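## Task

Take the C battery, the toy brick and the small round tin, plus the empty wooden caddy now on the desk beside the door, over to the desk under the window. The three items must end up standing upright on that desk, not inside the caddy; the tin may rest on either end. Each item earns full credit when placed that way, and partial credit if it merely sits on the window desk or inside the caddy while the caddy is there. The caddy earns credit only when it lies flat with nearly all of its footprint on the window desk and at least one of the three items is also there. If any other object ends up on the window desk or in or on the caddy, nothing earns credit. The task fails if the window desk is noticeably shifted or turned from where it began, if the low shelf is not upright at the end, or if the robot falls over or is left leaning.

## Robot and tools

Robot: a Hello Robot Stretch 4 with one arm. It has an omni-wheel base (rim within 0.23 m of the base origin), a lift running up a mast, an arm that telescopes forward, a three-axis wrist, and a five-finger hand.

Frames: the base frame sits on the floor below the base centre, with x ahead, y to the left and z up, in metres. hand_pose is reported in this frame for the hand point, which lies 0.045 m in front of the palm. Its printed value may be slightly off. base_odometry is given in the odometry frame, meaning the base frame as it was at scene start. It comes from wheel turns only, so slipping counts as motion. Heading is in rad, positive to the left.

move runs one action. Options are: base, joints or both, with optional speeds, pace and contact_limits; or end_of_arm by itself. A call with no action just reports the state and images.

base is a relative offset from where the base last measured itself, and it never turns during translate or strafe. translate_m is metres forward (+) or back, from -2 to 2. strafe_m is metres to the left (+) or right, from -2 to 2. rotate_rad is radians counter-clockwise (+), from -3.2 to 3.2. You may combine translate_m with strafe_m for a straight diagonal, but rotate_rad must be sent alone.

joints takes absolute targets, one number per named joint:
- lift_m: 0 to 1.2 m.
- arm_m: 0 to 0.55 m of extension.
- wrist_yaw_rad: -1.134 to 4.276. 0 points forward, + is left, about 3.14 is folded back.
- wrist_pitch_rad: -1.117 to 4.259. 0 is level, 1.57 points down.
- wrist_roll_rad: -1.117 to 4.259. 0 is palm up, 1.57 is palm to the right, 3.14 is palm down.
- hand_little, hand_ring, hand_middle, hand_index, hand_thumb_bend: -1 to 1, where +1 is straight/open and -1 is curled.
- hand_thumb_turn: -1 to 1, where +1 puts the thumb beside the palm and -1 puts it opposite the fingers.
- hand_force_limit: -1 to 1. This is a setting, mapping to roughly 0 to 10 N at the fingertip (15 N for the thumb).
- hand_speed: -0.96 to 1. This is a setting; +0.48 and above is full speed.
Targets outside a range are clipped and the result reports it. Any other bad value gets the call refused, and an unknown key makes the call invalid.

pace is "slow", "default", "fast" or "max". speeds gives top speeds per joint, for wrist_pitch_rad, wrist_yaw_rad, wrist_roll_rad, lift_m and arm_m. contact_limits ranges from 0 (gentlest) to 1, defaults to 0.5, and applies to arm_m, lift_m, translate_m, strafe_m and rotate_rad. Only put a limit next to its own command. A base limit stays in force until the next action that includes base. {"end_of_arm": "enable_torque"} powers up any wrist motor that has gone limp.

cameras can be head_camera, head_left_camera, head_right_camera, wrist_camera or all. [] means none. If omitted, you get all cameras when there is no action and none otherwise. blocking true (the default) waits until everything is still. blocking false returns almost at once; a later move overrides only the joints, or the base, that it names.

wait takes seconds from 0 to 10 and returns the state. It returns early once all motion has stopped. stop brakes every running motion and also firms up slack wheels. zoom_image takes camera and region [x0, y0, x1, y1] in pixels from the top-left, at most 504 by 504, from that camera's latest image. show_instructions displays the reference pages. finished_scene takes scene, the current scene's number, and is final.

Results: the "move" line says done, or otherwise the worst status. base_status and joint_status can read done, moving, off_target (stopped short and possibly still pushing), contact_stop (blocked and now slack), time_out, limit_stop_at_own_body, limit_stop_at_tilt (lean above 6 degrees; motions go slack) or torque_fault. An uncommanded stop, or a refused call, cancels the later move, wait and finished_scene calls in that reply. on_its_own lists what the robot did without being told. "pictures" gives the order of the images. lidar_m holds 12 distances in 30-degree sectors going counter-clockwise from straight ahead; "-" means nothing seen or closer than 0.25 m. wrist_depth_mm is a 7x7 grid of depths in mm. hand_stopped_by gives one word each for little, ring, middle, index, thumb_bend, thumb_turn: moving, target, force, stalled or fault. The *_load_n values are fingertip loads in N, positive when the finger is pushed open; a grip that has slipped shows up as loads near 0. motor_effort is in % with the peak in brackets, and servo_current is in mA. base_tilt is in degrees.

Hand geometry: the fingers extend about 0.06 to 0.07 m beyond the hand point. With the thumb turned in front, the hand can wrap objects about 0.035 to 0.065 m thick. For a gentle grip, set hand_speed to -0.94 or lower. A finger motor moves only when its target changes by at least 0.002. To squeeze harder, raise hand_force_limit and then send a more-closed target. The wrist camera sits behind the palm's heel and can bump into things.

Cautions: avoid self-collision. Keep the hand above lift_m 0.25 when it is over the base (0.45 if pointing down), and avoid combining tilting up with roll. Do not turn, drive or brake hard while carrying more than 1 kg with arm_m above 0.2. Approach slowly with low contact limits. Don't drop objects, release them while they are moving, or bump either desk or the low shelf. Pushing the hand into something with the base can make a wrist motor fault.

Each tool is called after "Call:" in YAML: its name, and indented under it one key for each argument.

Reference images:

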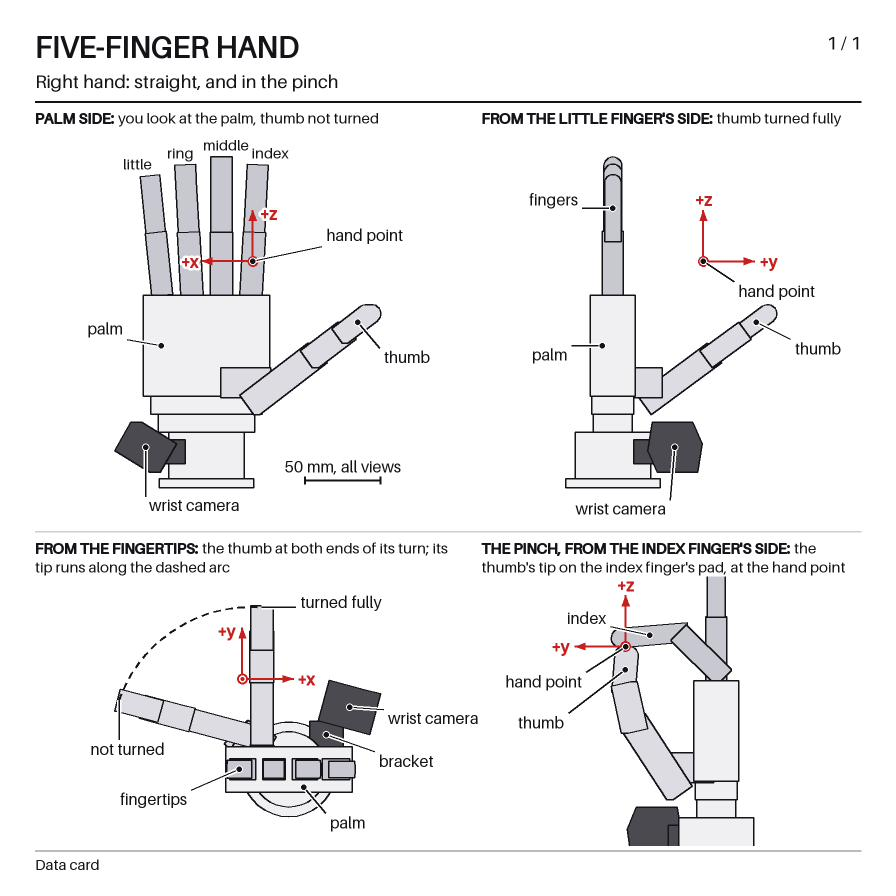

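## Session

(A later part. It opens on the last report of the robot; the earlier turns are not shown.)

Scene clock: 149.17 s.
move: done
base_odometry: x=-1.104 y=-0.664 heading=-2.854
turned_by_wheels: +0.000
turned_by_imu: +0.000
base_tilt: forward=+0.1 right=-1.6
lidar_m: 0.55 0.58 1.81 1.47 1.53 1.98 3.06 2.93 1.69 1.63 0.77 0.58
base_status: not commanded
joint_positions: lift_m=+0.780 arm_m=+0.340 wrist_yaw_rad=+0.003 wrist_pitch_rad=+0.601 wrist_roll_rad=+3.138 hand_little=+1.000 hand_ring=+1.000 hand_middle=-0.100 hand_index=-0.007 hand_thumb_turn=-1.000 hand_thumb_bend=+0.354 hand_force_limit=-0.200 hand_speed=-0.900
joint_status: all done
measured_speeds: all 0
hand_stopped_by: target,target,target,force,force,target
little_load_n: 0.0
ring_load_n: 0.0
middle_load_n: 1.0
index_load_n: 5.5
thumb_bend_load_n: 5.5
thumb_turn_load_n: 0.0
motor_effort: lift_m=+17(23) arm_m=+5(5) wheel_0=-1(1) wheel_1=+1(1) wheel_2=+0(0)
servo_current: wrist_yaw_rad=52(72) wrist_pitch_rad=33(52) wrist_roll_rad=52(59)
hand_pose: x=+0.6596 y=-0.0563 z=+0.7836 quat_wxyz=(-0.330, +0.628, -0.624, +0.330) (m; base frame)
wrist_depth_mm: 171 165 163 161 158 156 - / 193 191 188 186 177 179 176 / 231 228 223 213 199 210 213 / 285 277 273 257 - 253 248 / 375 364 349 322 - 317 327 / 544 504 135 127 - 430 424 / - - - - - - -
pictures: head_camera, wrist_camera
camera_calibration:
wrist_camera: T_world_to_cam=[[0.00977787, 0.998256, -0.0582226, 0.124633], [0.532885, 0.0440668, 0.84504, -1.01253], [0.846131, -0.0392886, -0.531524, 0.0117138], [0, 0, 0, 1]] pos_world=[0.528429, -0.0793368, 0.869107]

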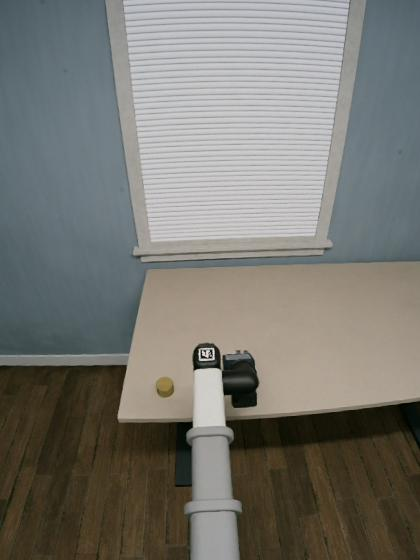

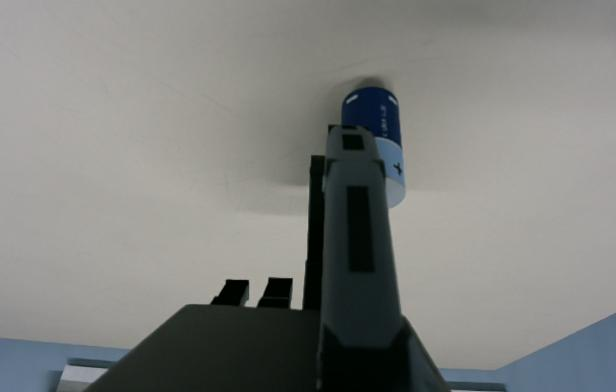

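Call:
move:
  joints: {"lift_m": 0.771}
  speeds: {"lift_m": 0.03}
  contact_limits: {"lift_m": 0.0}
  cameras: ["wrist_camera"]

Call:
move:
  joints: {"lift_m": 0.768}
  speeds: {"lift_m": 0.02}
  contact_limits: {"lift_m": 0.0}
  cameras: ["wrist_camera"]

Scene clock: 150.20 s.
move: done
base_odometry: x=-1.104 y=-0.664 heading=-2.854
turned_by_wheels: +0.000
turned_by_imu: +0.000
base_tilt: forward=+0.1 right=-1.6
lidar_m: 0.54 0.58 1.81 1.47 1.51 1.98 3.02 2.91 1.69 1.65 0.77 0.58
base_status: not commanded
joint_positions: lift_m=+0.771 arm_m=+0.340 wrist_yaw_rad=+0.003 wrist_pitch_rad=+0.601 wrist_roll_rad=+3.138 hand_little=+1.000 hand_ring=+1.000 hand_middle=-0.100 hand_index=-0.007 hand_thumb_turn=-1.000 hand_thumb_bend=+0.354 hand_force_limit=-0.200 hand_speed=-0.900
joint_status: all done
measured_speeds: all 0
hand_stopped_by: target,target,target,force,force,target
little_load_n: -0.5
ring_load_n: 0.0
middle_load_n: 1.0
index_load_n: 5.5
thumb_bend_load_n: 5.0
thumb_turn_load_n: 0.0
motor_effort: lift_m=+17(19) arm_m=+5(5) wheel_0=+0(1) wheel_1=+1(1) wheel_2=+0(1)
servo_current: wrist_yaw_rad=59(65) wrist_pitch_rad=46(52) wrist_roll_rad=52(59)
contact_limits: lift_m 0
hand_pose: x=+0.6596 y=-0.0563 z=+0.7746 quat_wxyz=(-0.330, +0.628, -0.624, +0.330) (m; base frame)
wrist_depth_mm: 160 158 153 152 149 147 - / 181 180 177 174 166 169 166 / 217 213 210 200 188 198 195 / 268 264 256 241 - 238 234 / 353 342 327 290 - 298 294 / 512 469 135 127 - 402 397 / - - - - - - -
pictures: wrist_camera
camera_calibration:
wrist_camera: T_world_to_cam=[[0.00977787, 0.998256, -0.0582226, 0.124103], [0.532885, 0.0440668, 0.84504, -1.00484], [0.846131, -0.0392886, -0.531524, 0.00687694], [0, 0, 0, 1]] pos_world=[0.528429, -0.0793368, 0.860007]

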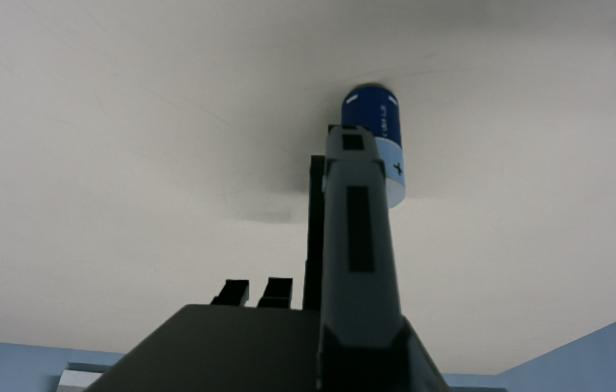

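Scene clock: 150.70 s.
move: done
base_odometry: x=-1.104 y=-0.664 heading=-2.854
turned_by_wheels: +0.000
turned_by_imu: +0.000
base_tilt: forward=+0.1 right=-1.6
lidar_m: 0.55 0.56 1.81 1.47 1.54 1.97 3.01 2.89 1.70 1.65 0.79 0.58
base_status: not commanded
joint_positions: lift_m=+0.768 arm_m=+0.340 wrist_yaw_rad=+0.003 wrist_pitch_rad=+0.601 wrist_roll_rad=+3.138 hand_little=+1.000 hand_ring=+1.000 hand_middle=-0.100 hand_index=-0.007 hand_thumb_turn=-1.000 hand_thumb_bend=+0.354 hand_force_limit=-0.200 hand_speed=-0.900
joint_status: all done
measured_speeds: all 0
hand_stopped_by: target,target,target,force,force,target
little_load_n: 0.0
ring_load_n: 0.0
middle_load_n: 1.5
index_load_n: 5.5
thumb_bend_load_n: 5.5
thumb_turn_load_n: 0.0
motor_effort: lift_m=+17(18) arm_m=+5(5) wheel_0=-1(1) wheel_1=+1(2) wheel_2=+0(0)
servo_current: wrist_yaw_rad=59(59) wrist_pitch_rad=39(52) wrist_roll_rad=52(52)
contact_limits: lift_m 0
hand_pose: x=+0.6596 y=-0.0563 z=+0.7716 quat_wxyz=(-0.330, +0.628, -0.624, +0.330) (m; base frame)
wrist_depth_mm: 157 152 150 147 145 145 - / 179 175 172 170 164 166 161 / 212 209 206 196 183 195 191 / 265 256 250 236 - 233 229 / 342 332 322 296 - 294 289 / 504 469 135 127 - 394 389 / - - - - - - -
pictures: wrist_camera
camera_calibration:
wrist_camera: T_world_to_cam=[[0.00977787, 0.998256, -0.0582226, 0.123935], [0.532885, 0.0440668, 0.84504, -1.00239], [0.846131, -0.0392886, -0.531524, 0.00533552], [0, 0, 0, 1]] pos_world=[0.528429, -0.0793368, 0.857107]

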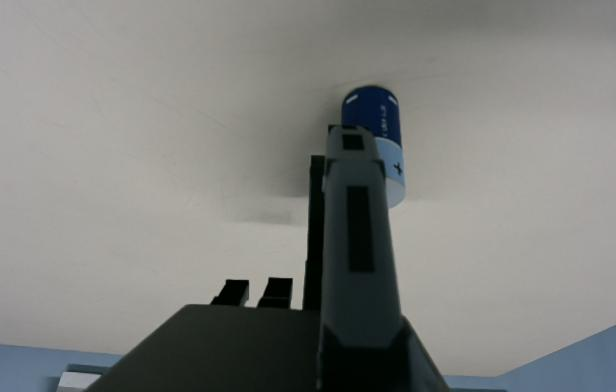

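Call:
move:
  joints: {"lift_m": 0.766}
  speeds: {"lift_m": 0.02}
  contact_limits: {"lift_m": 0.0}
  cameras: ["wrist_camera"]

Call:
zoom_image:
  camera: "wrist_camera"
  region: [290, 50, 450, 230]

Scene clock: 151.33 s.
move: done
base_odometry: x=-1.104 y=-0.664 heading=-2.854
turned_by_wheels: +0.000
turned_by_imu: +0.000
base_tilt: forward=+0.1 right=-1.6
lidar_m: 0.54 0.56 1.81 1.47 1.54 1.97 3.02 2.90 1.69 1.64 0.79 0.57
base_status: not commanded
joint_positions: lift_m=+0.766 arm_m=+0.340 wrist_yaw_rad=+0.003 wrist_pitch_rad=+0.601 wrist_roll_rad=+3.138 hand_little=+1.000 hand_ring=+1.000 hand_middle=-0.100 hand_index=-0.007 hand_thumb_turn=-1.000 hand_thumb_bend=+0.354 hand_force_limit=-0.200 hand_speed=-0.900
joint_status: all done
measured_speeds: all 0
hand_stopped_by: target,target,target,force,force,target
little_load_n: 0.0
ring_load_n: 0.0
middle_load_n: 0.5
index_load_n: 5.0
thumb_bend_load_n: 5.0
thumb_turn_load_n: 0.0
motor_effort: lift_m=+17(17) arm_m=+5(5) wheel_0=-1(1) wheel_1=+1(1) wheel_2=+0(0)
servo_current: wrist_yaw_rad=59(65) wrist_pitch_rad=46(46) wrist_roll_rad=52(52)
contact_limits: lift_m 0
hand_pose: x=+0.6596 y=-0.0563 z=+0.7696 quat_wxyz=(-0.330, +0.628, -0.624, +0.330) (m; base frame)
wrist_depth_mm: 155 150 148 145 142 143 - / 176 173 171 169 163 164 161 / 208 206 204 193 182 193 189 / 260 252 248 235 - 232 229 / 336 327 315 294 - 291 287 / 492 459 136 127 - 392 387 / - - - - - - -
pictures: wrist_camera
camera_calibration:
wrist_camera: T_world_to_cam=[[0.00977787, 0.998256, -0.0582226, 0.123818], [0.532885, 0.0440668, 0.84504, -1.0007], [0.846131, -0.0392886, -0.531524, 0.00427248], [0, 0, 0, 1]] pos_world=[0.528429, -0.0793368, 0.855107]

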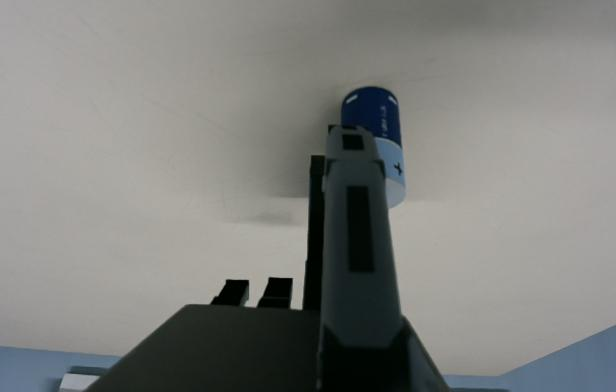

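Scaled by 2.800.

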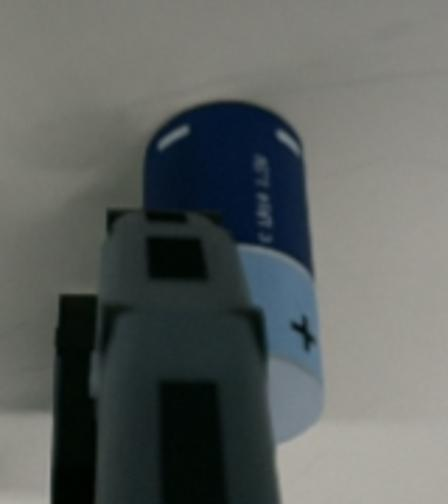

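Call:
move:
  joints: {"lift_m": 0.7648}
  speeds: {"lift_m": 0.02}
  contact_limits: {"lift_m": 0.0}
  cameras: ["wrist_camera"]

Scene clock: 151.87 s.
move: done
base_odometry: x=-1.104 y=-0.664 heading=-2.854
turned_by_wheels: +0.000
turned_by_imu: +0.000
base_tilt: forward=+0.1 right=-1.6
lidar_m: 0.52 0.58 1.83 1.47 1.54 1.98 3.03 2.91 1.68 1.61 0.80 0.57
base_status: not commanded
joint_positions: lift_m=+0.765 arm_m=+0.340 wrist_yaw_rad=+0.003 wrist_pitch_rad=+0.601 wrist_roll_rad=+3.138 hand_little=+1.000 hand_ring=+1.000 hand_middle=-0.100 hand_index=-0.007 hand_thumb_turn=-1.000 hand_thumb_bend=+0.354 hand_force_limit=-0.200 hand_speed=-0.900
joint_status: all done
measured_speeds: all 0
hand_stopped_by: target,target,target,force,force,target
little_load_n: 0.0
ring_load_n: 0.0
middle_load_n: 0.0
index_load_n: 4.5
thumb_bend_load_n: 5.0
thumb_turn_load_n: -0.5
motor_effort: lift_m=+16(16) arm_m=+5(5) wheel_0=+0(1) wheel_1=+1(1) wheel_2=+0(0)
servo_current: wrist_yaw_rad=39(59) wrist_pitch_rad=39(52) wrist_roll_rad=52(52)
contact_limits: lift_m 0
hand_pose: x=+0.6596 y=-0.0563 z=+0.7685 quat_wxyz=(-0.330, +0.628, -0.624, +0.330) (m; base frame)
wrist_depth_mm: 153 148 147 145 141 143 - / 173 171 170 168 162 164 162 / 206 203 202 191 182 193 191 / 252 248 245 231 - 233 230 / 329 322 312 291 - 296 291 / 473 445 135 127 - 399 402 / 707 - - - - - -
pictures: wrist_camera
camera_calibration:
wrist_camera: T_world_to_cam=[[0.00988577, 0.998264, -0.0580548, 0.123554], [0.532882, 0.0438675, 0.845052, -0.99979], [0.846132, -0.0392904, -0.531523, 0.00368637], [0, 0, 0, 1]] pos_world=[0.528429, -0.079336, 0.854007]

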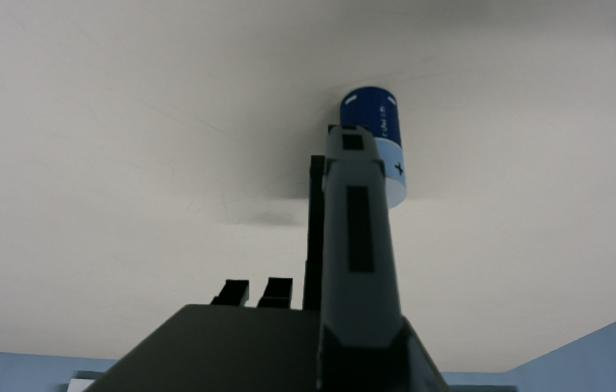

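Call:
move:
  joints: {"hand_speed": -0.9, "hand_thumb_bend": 0.45, "hand_index": 0.1, "hand_middle": 0.0}
  cameras: ["wrist_camera"]

Scene clock: 153.23 s.
move: done
base_odometry: x=-1.104 y=-0.664 heading=-2.854
turned_by_wheels: +0.000
turned_by_imu: +0.000
base_tilt: forward=+0.1 right=-1.6
lidar_m: 0.54 0.57 1.81 1.46 1.53 1.98 3.05 2.93 1.68 1.64 0.77 0.56
base_status: not commanded
joint_positions: lift_m=+0.765 arm_m=+0.340 wrist_yaw_rad=+0.003 wrist_pitch_rad=+0.601 wrist_roll_rad=+3.138 hand_little=+1.000 hand_ring=+1.000 hand_middle=+0.000 hand_index=+0.100 hand_thumb_turn=-1.000 hand_thumb_bend=+0.450 hand_force_limit=-0.200 hand_speed=-0.900
joint_status: all done
measured_speeds: all 0
hand_stopped_by: target,target,target,target,target,target
little_load_n: 0.0
ring_load_n: 0.0
middle_load_n: 0.0
index_load_n: 0.0
thumb_bend_load_n: 0.0
thumb_turn_load_n: 0.0
motor_effort: lift_m=+17(17) arm_m=+5(5) wheel_0=+0(1) wheel_1=+1(2) wheel_2=+0(1)
servo_current: wrist_yaw_rad=59(72) wrist_pitch_rad=39(52) wrist_roll_rad=59(59)
contact_limits: lift_m 0
hand_pose: x=+0.6596 y=-0.0563 z=+0.7684 quat_wxyz=(-0.330, +0.628, -0.624, +0.330) (m; base frame)
wrist_depth_mm: 152 147 146 144 140 142 - / 172 170 169 167 164 164 161 / 203 200 200 196 181 193 190 / 250 247 243 230 - 232 229 / 325 320 310 289 - 293 290 / 466 439 135 127 - 397 394 / 707 - - - - - -
pictures: wrist_camera
camera_calibration:
wrist_camera: T_world_to_cam=[[0.00988577, 0.998264, -0.0580548, 0.123548], [0.532882, 0.0438675, 0.845052, -0.999705], [0.846132, -0.0392904, -0.531523, 0.00363322], [0, 0, 0, 1]] pos_world=[0.528429, -0.079336, 0.853907]

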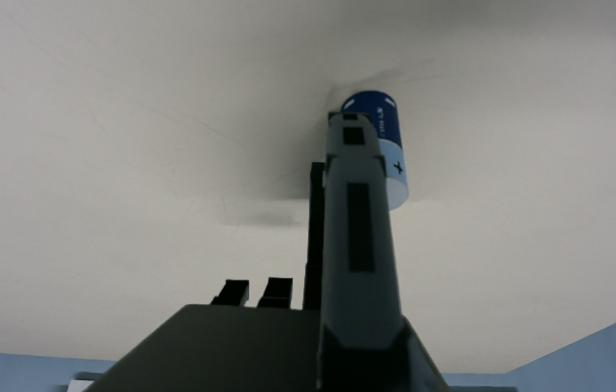

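Call:
move:
  joints: {"hand_speed": -0.6, "hand_thumb_bend": 0.62, "hand_index": 0.4, "hand_middle": 0.4}

Call:
move:
  joints: {"lift_m": 0.85}
  speeds: {"lift_m": 0.05}
  cameras: ["wrist_camera", "head_camera"]

Scene clock: 154.33 s.
move: done
base_odometry: x=-1.104 y=-0.664 heading=-2.854
turned_by_wheels: +0.000
turned_by_imu: +0.000
base_tilt: forward=+0.0 right=-1.6
lidar_m: 0.52 0.57 1.81 1.47 1.54 1.99 3.03 2.93 1.67 1.64 0.78 0.58
base_status: not commanded
joint_positions: lift_m=+0.765 arm_m=+0.340 wrist_yaw_rad=+0.003 wrist_pitch_rad=+0.601 wrist_roll_rad=+3.138 hand_little=+1.000 hand_ring=+1.000 hand_middle=+0.400 hand_index=+0.400 hand_thumb_turn=-1.000 hand_thumb_bend=+0.620 hand_force_limit=-0.200 hand_speed=-0.600
joint_status: all done
measured_speeds: all 0
hand_stopped_by: target,target,target,target,target,target
little_load_n: 0.0
ring_load_n: 0.0
middle_load_n: 0.0
index_load_n: 0.0
thumb_bend_load_n: 0.0
thumb_turn_load_n: 0.0
motor_effort: lift_m=+17(17) arm_m=+5(5) wheel_0=-1(1) wheel_1=+1(1) wheel_2=+0(0)
servo_current: wrist_yaw_rad=52(65) wrist_pitch_rad=39(46) wrist_roll_rad=59(59)
contact_limits: lift_m 0
hand_pose: x=+0.6596 y=-0.0563 z=+0.7684 quat_wxyz=(-0.330, +0.628, -0.624, +0.330) (m; base frame)
wrist_depth_mm: 152 147 146 144 140 142 - / 171 170 169 166 160 164 161 / 204 201 200 197 181 193 190 / 251 247 243 230 - 231 229 / 325 320 312 289 - 291 290 / 469 442 135 128 - 399 397 / 699 - - - - - -
pictures: none

Scene clock: 156.50 s.
move: done
base_odometry: x=-1.104 y=-0.664 heading=-2.854
turned_by_wheels: +0.000
turned_by_imu: +0.000
base_tilt: forward=+0.0 right=-1.6
lidar_m: 0.54 0.57 1.82 1.46 1.52 1.99 3.02 2.91 1.66 1.63 0.79 0.57
base_status: not commanded
joint_positions: lift_m=+0.850 arm_m=+0.340 wrist_yaw_rad=+0.003 wrist_pitch_rad=+0.601 wrist_roll_rad=+3.138 hand_little=+1.000 hand_ring=+1.000 hand_middle=+0.400 hand_index=+0.400 hand_thumb_turn=-1.000 hand_thumb_bend=+0.620 hand_force_limit=-0.200 hand_speed=-0.600
joint_status: all done
measured_speeds: all 0
hand_stopped_by: target,target,target,target,target,target
little_load_n: 0.0
ring_load_n: 0.0
middle_load_n: 0.0
index_load_n: 0.0
thumb_bend_load_n: 0.0
thumb_turn_load_n: 0.0
motor_effort: lift_m=+25(27) arm_m=+5(5) wheel_0=-1(1) wheel_1=+1(2) wheel_2=+0(0)
servo_current: wrist_yaw_rad=59(65) wrist_pitch_rad=39(52) wrist_roll_rad=52(59)
hand_pose: x=+0.6596 y=-0.0563 z=+0.8530 quat_wxyz=(-0.330, +0.628, -0.624, +0.330) (m; base frame)
wrist_depth_mm: 247 239 238 236 227 232 229 / 281 277 276 265 260 266 263 / 332 330 325 322 - 312 309 / 407 404 394 389 - 375 373 / 530 517 508 473 - 477 473 / 699 668 135 127 - - - / - - - - - - -
pictures: head_camera, wrist_camera
camera_calibration:
wrist_camera: T_world_to_cam=[[0.00988577, 0.998264, -0.0580548, 0.128453], [0.532882, 0.0438675, 0.845052, -1.07111], [0.846132, -0.0392904, -0.531523, 0.0485469], [0, 0, 0, 1]] pos_world=[0.528429, -0.079336, 0.938407]

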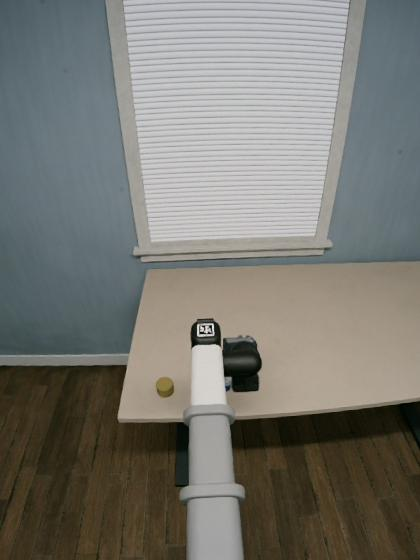

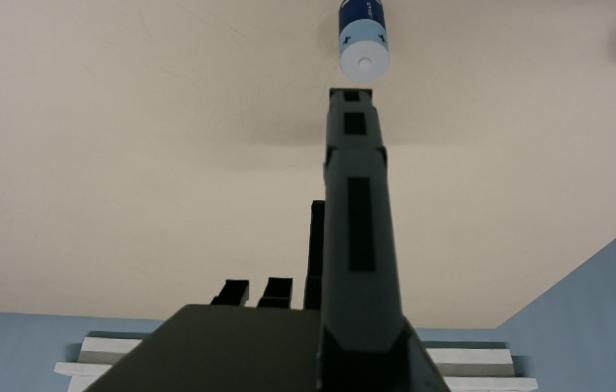

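Call:
move:
  joints: {"arm_m": 0.05}
  speeds: {"arm_m": 0.15}
  cameras: ["head_camera"]

Call:
move:
  base: {"translate_m": -0.4}
  cameras: []

Call:
move:
  base: {"rotate_rad": -1.587}
  cameras: ["head_camera"]

Scene clock: 161.50 s.
move: done
base_odometry: x=-1.104 y=-0.664 heading=-2.854
turned_by_wheels: +0.000
turned_by_imu: +0.000
base_tilt: forward=+0.0 right=-1.6
lidar_m: 0.55 0.58 1.82 1.48 1.55 1.94 3.03 2.91 1.69 1.61 0.77 0.57
base_status: not commanded
joint_positions: lift_m=+0.850 arm_m=+0.050 wrist_yaw_rad=+0.003 wrist_pitch_rad=+0.601 wrist_roll_rad=+3.138 hand_little=+1.000 hand_ring=+1.000 hand_middle=+0.400 hand_index=+0.400 hand_thumb_turn=-1.000 hand_thumb_bend=+0.620 hand_force_limit=-0.200 hand_speed=-0.600
joint_status: all done
measured_speeds: all 0
hand_stopped_by: target,target,target,target,target,target
little_load_n: 0.5
ring_load_n: 0.0
middle_load_n: 0.0
index_load_n: 0.0
thumb_bend_load_n: 0.0
thumb_turn_load_n: 0.0
motor_effort: lift_m=+25(25) arm_m=-5(7) wheel_0=-1(1) wheel_1=+1(2) wheel_2=+0(0)
servo_current: wrist_yaw_rad=65(65) wrist_pitch_rad=39(52) wrist_roll_rad=52(59)
hand_pose: x=+0.3697 y=-0.0563 z=+0.8530 quat_wxyz=(-0.330, +0.628, -0.624, +0.330) (m; base frame)
wrist_depth_mm: 1078 1060 1025 1008 1008 991 991 / 1229 1205 1182 1160 1118 1118 1098 / 1430 1366 1366 1366 - 1281 1281 / 424 410 404 402 - 389 387 / 549 535 517 477 - 430 462 / 820 741 135 128 - 597 - / - - - - - - -
pictures: head_camera

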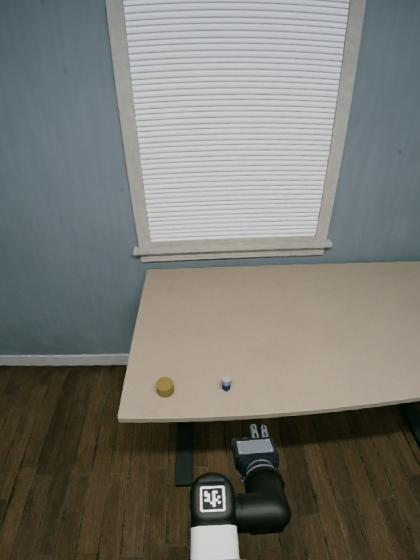

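Scene clock: 164.33 s.
move: done
base_odometry: x=-0.721 y=-0.551 heading=-2.854
turned_by_wheels: +0.000
turned_by_imu: +0.001
base_tilt: forward=+0.1 right=-1.6
lidar_m: 0.91 1.79 1.54 1.47 1.53 1.88 2.64 2.31 2.14 1.59 1.35 0.98
base_status: done
joint_positions: lift_m=+0.850 arm_m=+0.050 wrist_yaw_rad=+0.003 wrist_pitch_rad=+0.601 wrist_roll_rad=+3.138 hand_little=+1.000 hand_ring=+1.000 hand_middle=+0.400 hand_index=+0.400 hand_thumb_turn=-1.000 hand_thumb_bend=+0.620 hand_force_limit=-0.200 hand_speed=-0.600
joint_status: not commanded
measured_speeds: all 0
hand_stopped_by: target,target,target,target,target,target
little_load_n: 0.0
ring_load_n: 0.0
middle_load_n: 0.0
index_load_n: 0.0
thumb_bend_load_n: 0.0
thumb_turn_load_n: 0.0
motor_effort: lift_m=+25(25) arm_m=-5(5) wheel_0=+0(7) wheel_1=+0(6) wheel_2=+0(13)
servo_current: wrist_yaw_rad=46(72) wrist_pitch_rad=39(52) wrist_roll_rad=46(59)
hand_pose: x=+0.3697 y=-0.0563 z=+0.8530 quat_wxyz=(-0.330, +0.628, -0.624, +0.330) (m; base frame)
wrist_depth_mm: 1078 1042 1025 1025 1008 976 991 / 1229 1182 1205 1160 1118 1138 1118 / 1430 1397 1397 1397 - 1308 1308 / 1708 1708 1576 1661 - 1537 1576 / - - - - - - - / 820 768 125 127 - - - / 1229 - - - - - -
pictures: none
No camera images: "cameras" was empty.

Scene clock: 166.40 s.
move: done
base_odometry: x=-0.721 y=-0.551 heading=+1.842
turned_by_wheels: -1.587
turned_by_imu: -1.552
base_tilt: forward=+0.1 right=-1.6
lidar_m: 1.60 1.36 1.00 0.93 1.80 1.53 1.48 1.56 1.90 2.21 2.31 2.11
base_status: done
joint_positions: lift_m=+0.850 arm_m=+0.050 wrist_yaw_rad=+0.003 wrist_pitch_rad=+0.601 wrist_roll_rad=+3.138 hand_little=+1.000 hand_ring=+1.000 hand_middle=+0.400 hand_index=+0.400 hand_thumb_turn=-1.000 hand_thumb_bend=+0.620 hand_force_limit=-0.200 hand_speed=-0.600
joint_status: not commanded
measured_speeds: all 0
hand_stopped_by: target,target,target,target,target,target
little_load_n: 0.0
ring_load_n: 0.0
middle_load_n: 0.0
index_load_n: 0.0
thumb_bend_load_n: 0.0
thumb_turn_load_n: 0.0
motor_effort: lift_m=+24(25) arm_m=-5(5) wheel_0=+1(7) wheel_1=+1(8) wheel_2=+0(11)
servo_current: wrist_yaw_rad=59(78) wrist_pitch_rad=46(52) wrist_roll_rad=59(59)
hand_pose: x=+0.3697 y=-0.0563 z=+0.8531 quat_wxyz=(-0.330, +0.628, -0.624, +0.330) (m; base frame)
wrist_depth_mm: 1078 1042 1008 1025 991 991 991 / 1229 1205 1182 1160 1118 1138 1098 / 1430 1430 1430 1397 - 1308 1281 / 1863 1808 1661 1661 - 1576 1576 / - - - 190 - - 1808 / - - 125 128 - - - / - - - - - - -
pictures: head_camera

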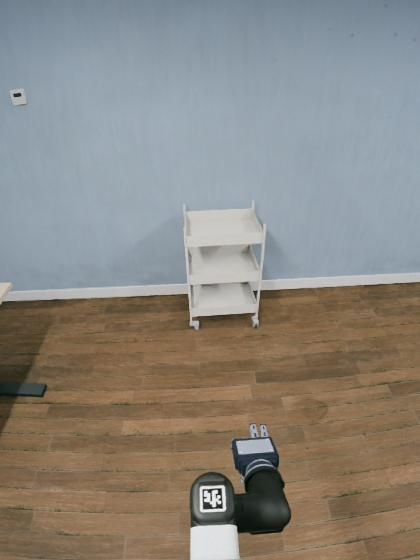

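Call:
move:
  base: {"translate_m": 1.0, "strafe_m": 0.04}
  cameras: ["all"]

Scene clock: 171.47 s.
move: done
base_odometry: x=-1.027 y=+0.402 heading=+1.842
turned_by_wheels: +0.000
turned_by_imu: -0.001
base_tilt: forward=+0.0 right=-1.6
lidar_m: 0.59 1.07 0.96 0.90 0.96 1.29 2.73 2.57 2.35 2.29 1.47 0.65
base_status: done
joint_positions: lift_m=+0.850 arm_m=+0.050 wrist_yaw_rad=+0.003 wrist_pitch_rad=+0.601 wrist_roll_rad=+3.138 hand_little=+1.000 hand_ring=+1.000 hand_middle=+0.400 hand_index=+0.400 hand_thumb_turn=-1.000 hand_thumb_bend=+0.620 hand_force_limit=-0.200 hand_speed=-0.600
joint_status: not commanded
measured_speeds: all 0
hand_stopped_by: target,target,target,target,target,target
little_load_n: 0.0
ring_load_n: 0.0
middle_load_n: 0.0
index_load_n: 0.0
thumb_bend_load_n: 0.0
thumb_turn_load_n: 0.0
motor_effort: lift_m=+24(24) arm_m=-5(5) wheel_0=+0(7) wheel_1=+0(7) wheel_2=+1(13)
servo_current: wrist_yaw_rad=59(65) wrist_pitch_rad=46(52) wrist_roll_rad=39(65)
hand_pose: x=+0.3697 y=-0.0563 z=+0.8531 quat_wxyz=(-0.330, +0.628, -0.624, +0.330) (m; base frame)
wrist_depth_mm: 1078 1042 904 - 991 991 991 / 1182 715 634 676 609 1098 1078 / - - 768 - - - - / - 480 477 462 - - - / - 597 621 603 - - - / - 676 125 127 - - - / - - - - - - -
pictures: head_camera, head_left_camera, head_right_camera, wrist_camera
camera_calibration:
wrist_camera: T_world_to_cam=[[0.00988577, 0.998264, -0.0580548, 0.131324], [0.532882, 0.0438675, 0.845052, -0.916768], [0.846132, -0.0392904, -0.531523, 0.293809], [0, 0, 0, 1]] pos_world=[0.238629, -0.079336, 0.938507]

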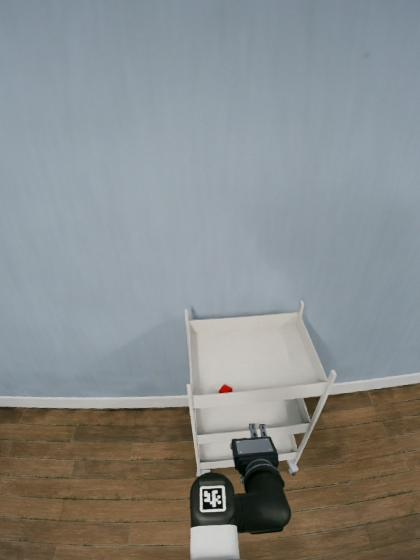

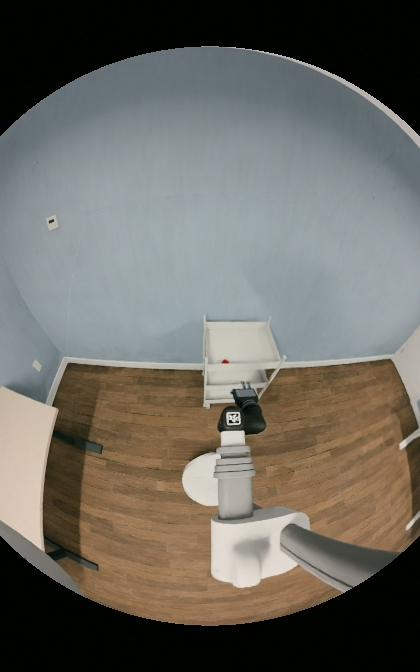

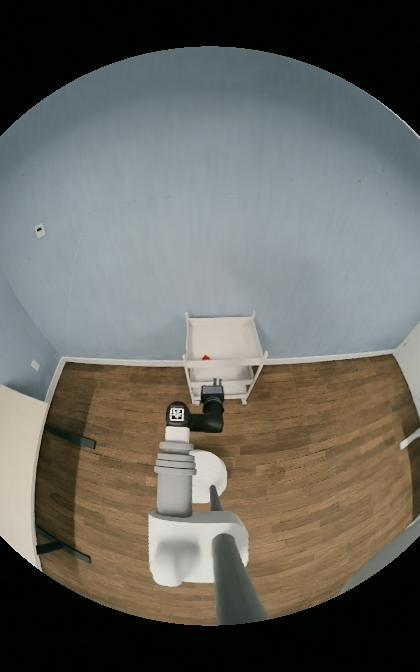

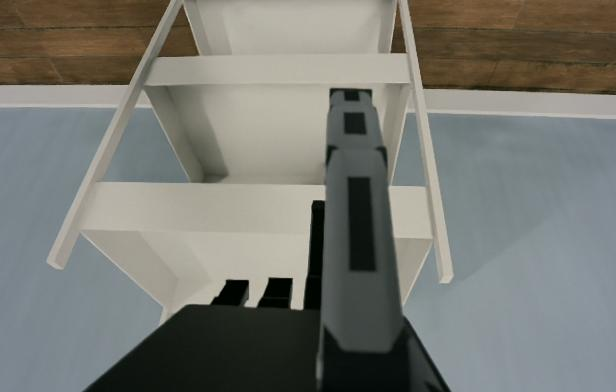

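Call:
zoom_image:
  camera: "head_camera"
  region: [180, 340, 300, 460]

Scaled by 4.200 from the camera's 420x560 image, which has a finer 1200x1600 frame.

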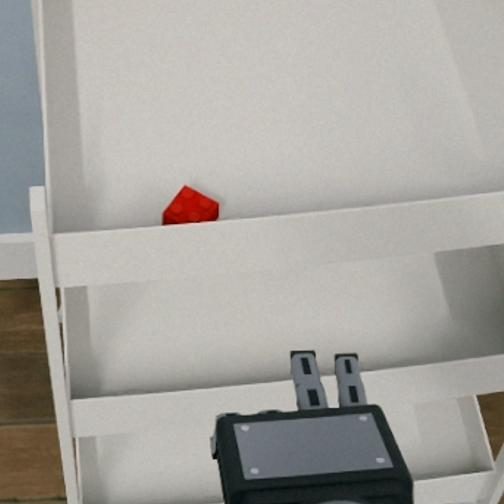

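Call:
move:
  base: {"strafe_m": -0.165}
  joints: {"wrist_yaw_rad": 1.13, "lift_m": 0.88}
  cameras: ["head_camera", "wrist_camera"]

Call:
zoom_image:
  camera: "head_camera"
  region: [110, 320, 260, 470]

Scene clock: 175.87 s.
move: done
base_odometry: x=-0.868 y=+0.446 heading=+1.842
turned_by_wheels: +0.000
turned_by_imu: +0.000
base_tilt: forward=+0.1 right=-1.6
lidar_m: 0.62 0.64 1.43 1.06 1.10 1.56 2.73 2.50 2.24 2.10 1.49 0.64
base_status: done
joint_positions: lift_m=+0.880 arm_m=+0.050 wrist_yaw_rad=+1.126 wrist_pitch_rad=+0.601 wrist_roll_rad=+3.138 hand_little=+1.000 hand_ring=+1.000 hand_middle=+0.400 hand_index=+0.400 hand_thumb_turn=-1.000 hand_thumb_bend=+0.620 hand_force_limit=-0.200 hand_speed=-0.600
joint_status: all done
measured_speeds: all 0
hand_stopped_by: target,target,target,target,target,target
little_load_n: 0.0
ring_load_n: 0.0
middle_load_n: 0.0
index_load_n: 0.0
thumb_bend_load_n: 0.0
thumb_turn_load_n: 0.0
motor_effort: lift_m=+25(28) arm_m=-5(5) wheel_0=+0(10) wheel_1=+1(8) wheel_2=+0(5)
servo_current: wrist_yaw_rad=52(130) wrist_pitch_rad=46(59) wrist_roll_rad=46(59)
hand_pose: x=+0.3361 y=+0.1097 z=+0.8830 quat_wxyz=(-0.455, +0.863, -0.194, +0.103) (m; base frame)
wrist_depth_mm: 615 634 991 1060 1042 1025 1008 / 355 640 1182 1205 1160 1160 1160 / 473 421 - 1464 - 1336 1366 / 554 459 - 1618 - 1661 1576 / - - - - - - - / - - 125 127 - - - / - - - - - - 1138
pictures: head_camera, wrist_camera
camera_calibration:
wrist_camera: T_world_to_cam=[[-0.895611, 0.441025, -0.0581217, 0.33327], [0.191072, 0.499385, 0.845048, -0.866563], [0.401712, 0.745729, -0.531522, 0.407978], [0, 0, 0, 1]] pos_world=[0.300166, -0.018473, 0.968507]

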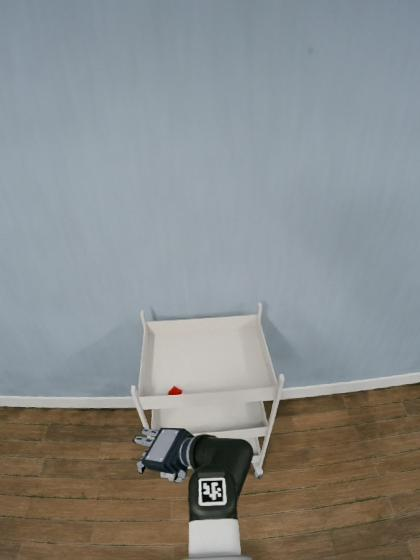

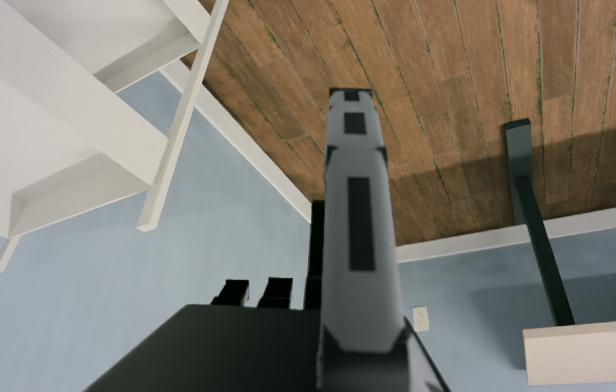

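Scaled by 3.360 from the camera's 420x560 image, which has a finer 1200x1600 frame.

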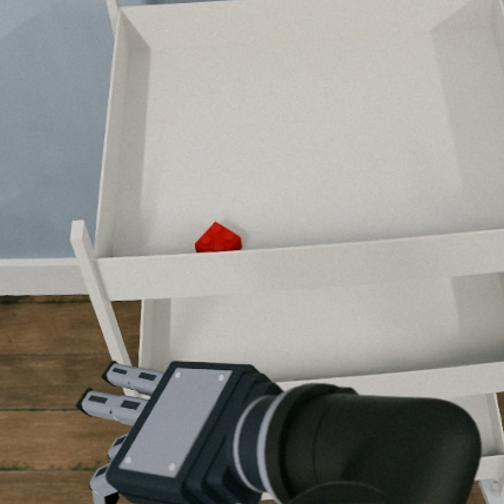

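Call:
move:
  joints: {"arm_m": 0.35, "hand_little": 0.4, "hand_ring": 0.4, "hand_thumb_bend": 0.7}
  speeds: {"arm_m": 0.15}
  cameras: ["head_camera", "wrist_camera"]

Call:
zoom_image:
  camera: "wrist_camera"
  region: [100, 0, 500, 250]

Scene clock: 178.97 s.
move: done
base_odometry: x=-0.868 y=+0.446 heading=+1.842
turned_by_wheels: +0.000
turned_by_imu: +0.000
base_tilt: forward=+0.0 right=-1.6
lidar_m: 0.61 0.63 1.46 1.04 1.13 1.57 2.72 2.54 2.24 2.12 1.50 0.65
base_status: not commanded
joint_positions: lift_m=+0.880 arm_m=+0.350 wrist_yaw_rad=+1.126 wrist_pitch_rad=+0.601 wrist_roll_rad=+3.138 hand_little=+0.400 hand_ring=+0.400 hand_middle=+0.400 hand_index=+0.400 hand_thumb_turn=-1.000 hand_thumb_bend=+0.700 hand_force_limit=-0.200 hand_speed=-0.600
joint_status: all done
measured_speeds: all 0
hand_stopped_by: target,target,target,target,target,target
little_load_n: 0.0
ring_load_n: 0.0
middle_load_n: 0.0
index_load_n: -0.5
thumb_bend_load_n: 0.0
thumb_turn_load_n: 0.0
motor_effort: lift_m=+25(25) arm_m=+5(6) wheel_0=+0(1) wheel_1=+1(1) wheel_2=+0(0)
servo_current: wrist_yaw_rad=46(72) wrist_pitch_rad=52(52) wrist_roll_rad=59(59)
hand_pose: x=+0.6360 y=+0.1097 z=+0.8830 quat_wxyz=(-0.455, +0.863, -0.194, +0.103) (m; base frame)
wrist_depth_mm: 349 340 336 332 327 1008 1025 / 373 397 387 373 314 1160 1160 / 382 433 427 377 - 1366 1366 / - 449 - - - 1618 1618 / - - 186 180 - - - / - - 135 137 - - - / 377 - - - - - -
pictures: head_camera, wrist_camera
camera_calibration:
wrist_camera: T_world_to_cam=[[-0.895647, 0.440959, -0.0580734, 0.601748], [0.19108, 0.4994, 0.845038, -0.923841], [0.401628, 0.745758, -0.531544, 0.287617], [0, 0, 0, 1]] pos_world=[0.599966, -0.0184729, 0.968507]

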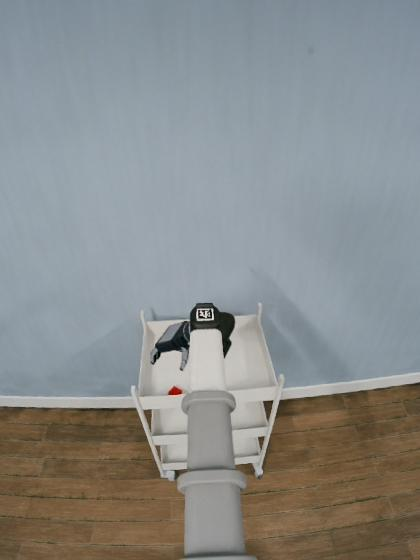

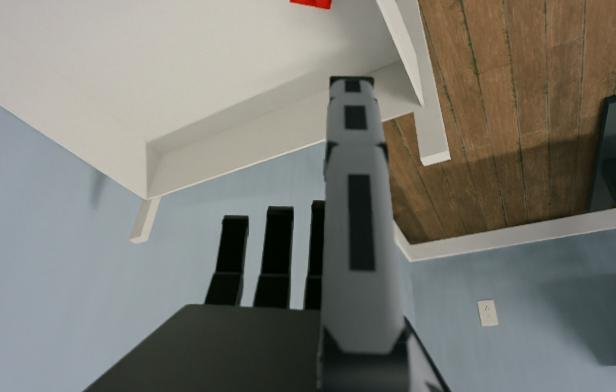

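Scaled by 1.260.

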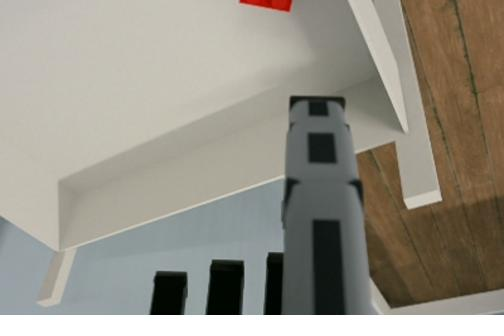

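Call:
move:
  base: {"strafe_m": -0.09}
  cameras: ["head_camera", "wrist_camera"]

Call:
zoom_image:
  camera: "wrist_camera"
  region: [200, 0, 400, 120]

Call:
zoom_image:
  camera: "head_camera"
  region: [100, 320, 220, 440]

Scene clock: 180.73 s.
move: done
base_odometry: x=-0.782 y=+0.470 heading=+1.842
turned_by_wheels: +0.000
turned_by_imu: +0.000
base_tilt: forward=+0.1 right=-1.6
lidar_m: 0.61 0.64 1.45 1.15 1.18 1.70 2.72 2.48 2.09 2.04 1.49 1.07
base_status: done
joint_positions: lift_m=+0.880 arm_m=+0.350 wrist_yaw_rad=+1.126 wrist_pitch_rad=+0.601 wrist_roll_rad=+3.138 hand_little=+0.400 hand_ring=+0.400 hand_middle=+0.400 hand_index=+0.400 hand_thumb_turn=-1.000 hand_thumb_bend=+0.700 hand_force_limit=-0.200 hand_speed=-0.600
joint_status: not commanded
measured_speeds: all 0
hand_stopped_by: target,target,target,target,target,target
little_load_n: 0.0
ring_load_n: 0.0
middle_load_n: 0.0
index_load_n: 0.0
thumb_bend_load_n: 0.0
thumb_turn_load_n: 0.0
motor_effort: lift_m=+25(25) arm_m=+5(5) wheel_0=-1(9) wheel_1=+0(8) wheel_2=+0(5)
servo_current: wrist_yaw_rad=59(65) wrist_pitch_rad=39(52) wrist_roll_rad=52(59)
hand_pose: x=+0.6360 y=+0.1097 z=+0.8830 quat_wxyz=(-0.455, +0.863, -0.194, +0.103) (m; base frame)
wrist_depth_mm: 349 338 336 330 334 1025 1008 / 373 392 389 373 340 1182 1138 / 382 439 455 452 - 1397 1336 / - 462 517 455 - 1661 1618 / - - 186 180 - - - / 387 - 135 137 - - - / 382 - - - - - -
pictures: head_camera, wrist_camera
camera_calibration:
wrist_camera: T_world_to_cam=[[-0.895718, 0.440814, -0.0580764, 0.601747], [0.190989, 0.499416, 0.845049, -0.923847], [0.401514, 0.745833, -0.531526, 0.287595], [0, 0, 0, 1]] pos_world=[0.599966, -0.0183725, 0.968507]

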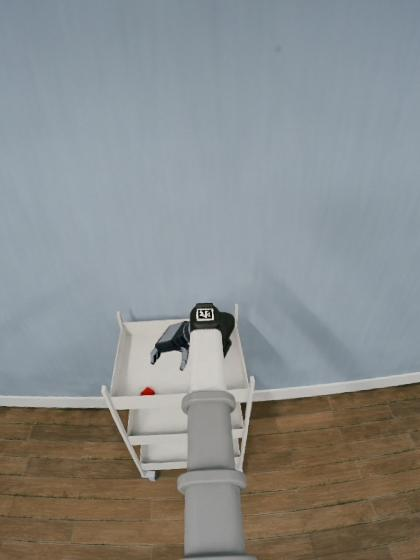

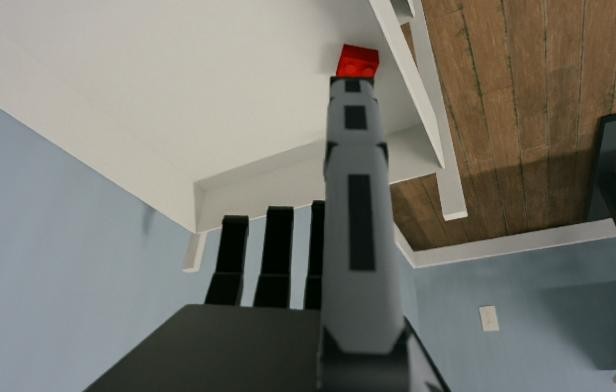

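Scaled by 2.520.

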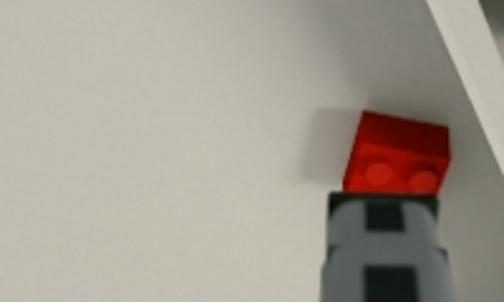

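Scaled by 4.200 from the camera's 420x560 image, which has a finer 1200x1600 frame.

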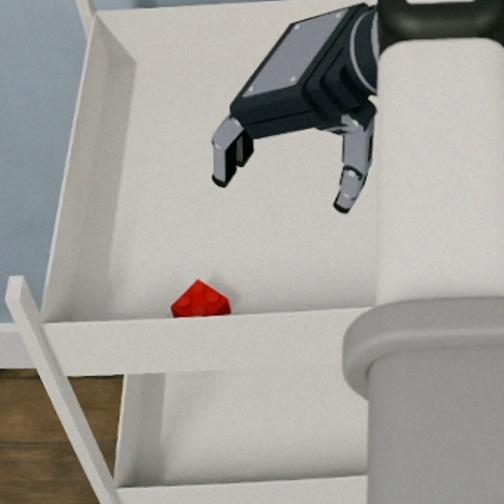

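Call:
move:
  joints: {"arm_m": 0.30, "wrist_yaw_rad": 0.936, "lift_m": 0.83, "hand_thumb_turn": 0.2}
  speeds: {"arm_m": 0.1}
  cameras: ["head_camera", "wrist_camera"]

Call:
zoom_image:
  camera: "wrist_camera"
  region: [200, 0, 400, 120]

Call:
zoom_image:
  camera: "head_camera"
  region: [100, 320, 220, 440]

Scene clock: 185.03 s.
move: done
base_odometry: x=-0.782 y=+0.470 heading=+1.842
turned_by_wheels: +0.000
turned_by_imu: +0.000
base_tilt: forward=+0.1 right=-1.6
lidar_m: 0.62 0.64 1.46 1.16 1.19 1.72 2.72 2.45 2.11 2.03 1.50 1.07
base_status: not commanded
joint_positions: lift_m=+0.830 arm_m=+0.300 wrist_yaw_rad=+0.940 wrist_pitch_rad=+0.601 wrist_roll_rad=+3.138 hand_little=+0.400 hand_ring=+0.400 hand_middle=+0.400 hand_index=+0.400 hand_thumb_turn=+0.200 hand_thumb_bend=+0.700 hand_force_limit=-0.200 hand_speed=-0.600
joint_status: all done
measured_speeds: all 0
hand_stopped_by: target,target,target,target,target,target
little_load_n: 0.0
ring_load_n: 0.0
middle_load_n: 0.0
index_load_n: 0.0
thumb_bend_load_n: 0.0
thumb_turn_load_n: 0.0
motor_effort: lift_m=+17(24) arm_m=-5(6) wheel_0=-1(2) wheel_1=+0(0) wheel_2=+0(0)
servo_current: wrist_yaw_rad=59(111) wrist_pitch_rad=39(52) wrist_roll_rad=59(59)
hand_pose: x=+0.6045 y=+0.0864 z=+0.8336 quat_wxyz=(-0.443, +0.841, -0.273, +0.145) (m; base frame)
wrist_depth_mm: 291 283 281 251 544 960 960 / 334 330 327 319 301 1098 1078 / 384 392 384 375 336 427 1229 / 397 449 462 433 415 347 - / - 459 492 181 185 - - / - - 135 127 - - - / - - - 102 - - -
pictures: head_camera, wrist_camera
camera_calibration:
wrist_camera: T_world_to_cam=[[-0.798243, 0.599526, -0.0580987, 0.50839], [0.280408, 0.455244, 0.845059, -0.9147], [0.533084, 0.658271, -0.531507, 0.219367], [0, 0, 0, 1]] pos_world=[0.545368, -0.0327848, 0.919107]

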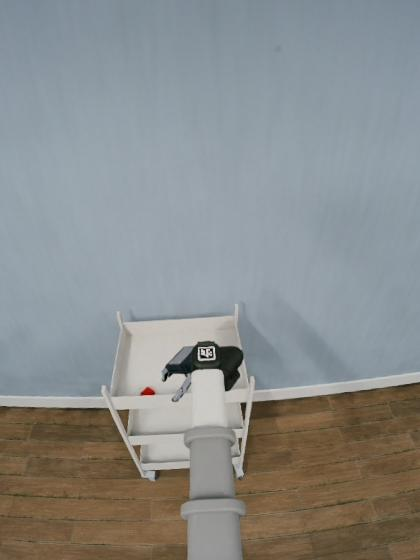

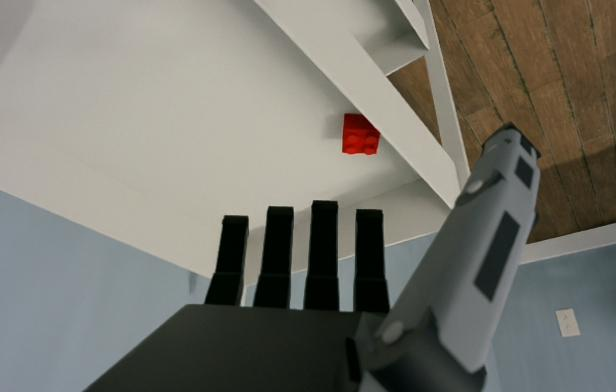

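Scaled by 2.520.

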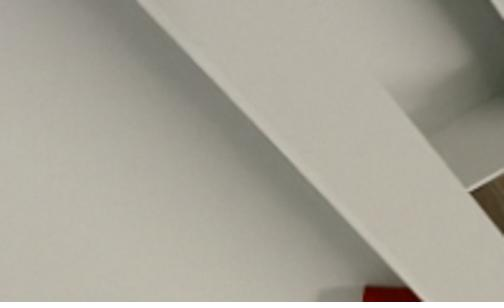

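Scaled by 4.200 from the camera's 420x560 image, which has a finer 1200x1600 frame.

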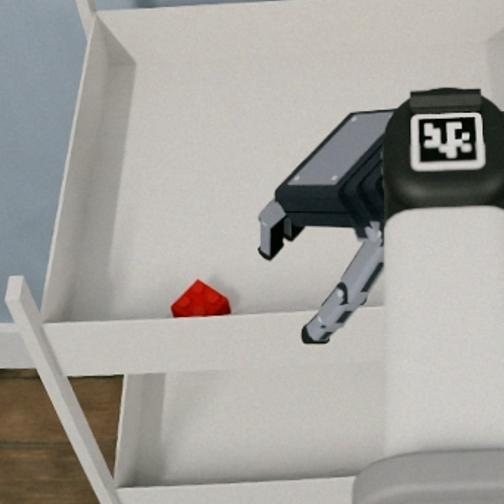

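Call:
zoom_image:
  camera: "wrist_camera"
  region: [310, 80, 430, 180]

Scaled by 4.200.

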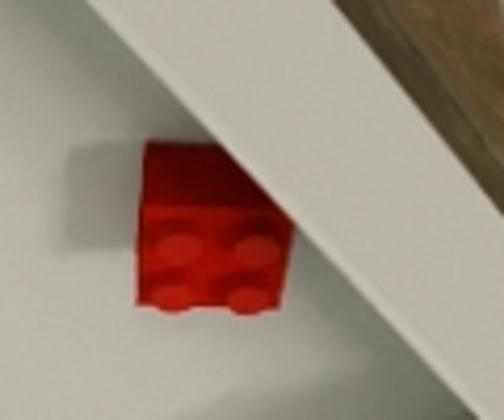

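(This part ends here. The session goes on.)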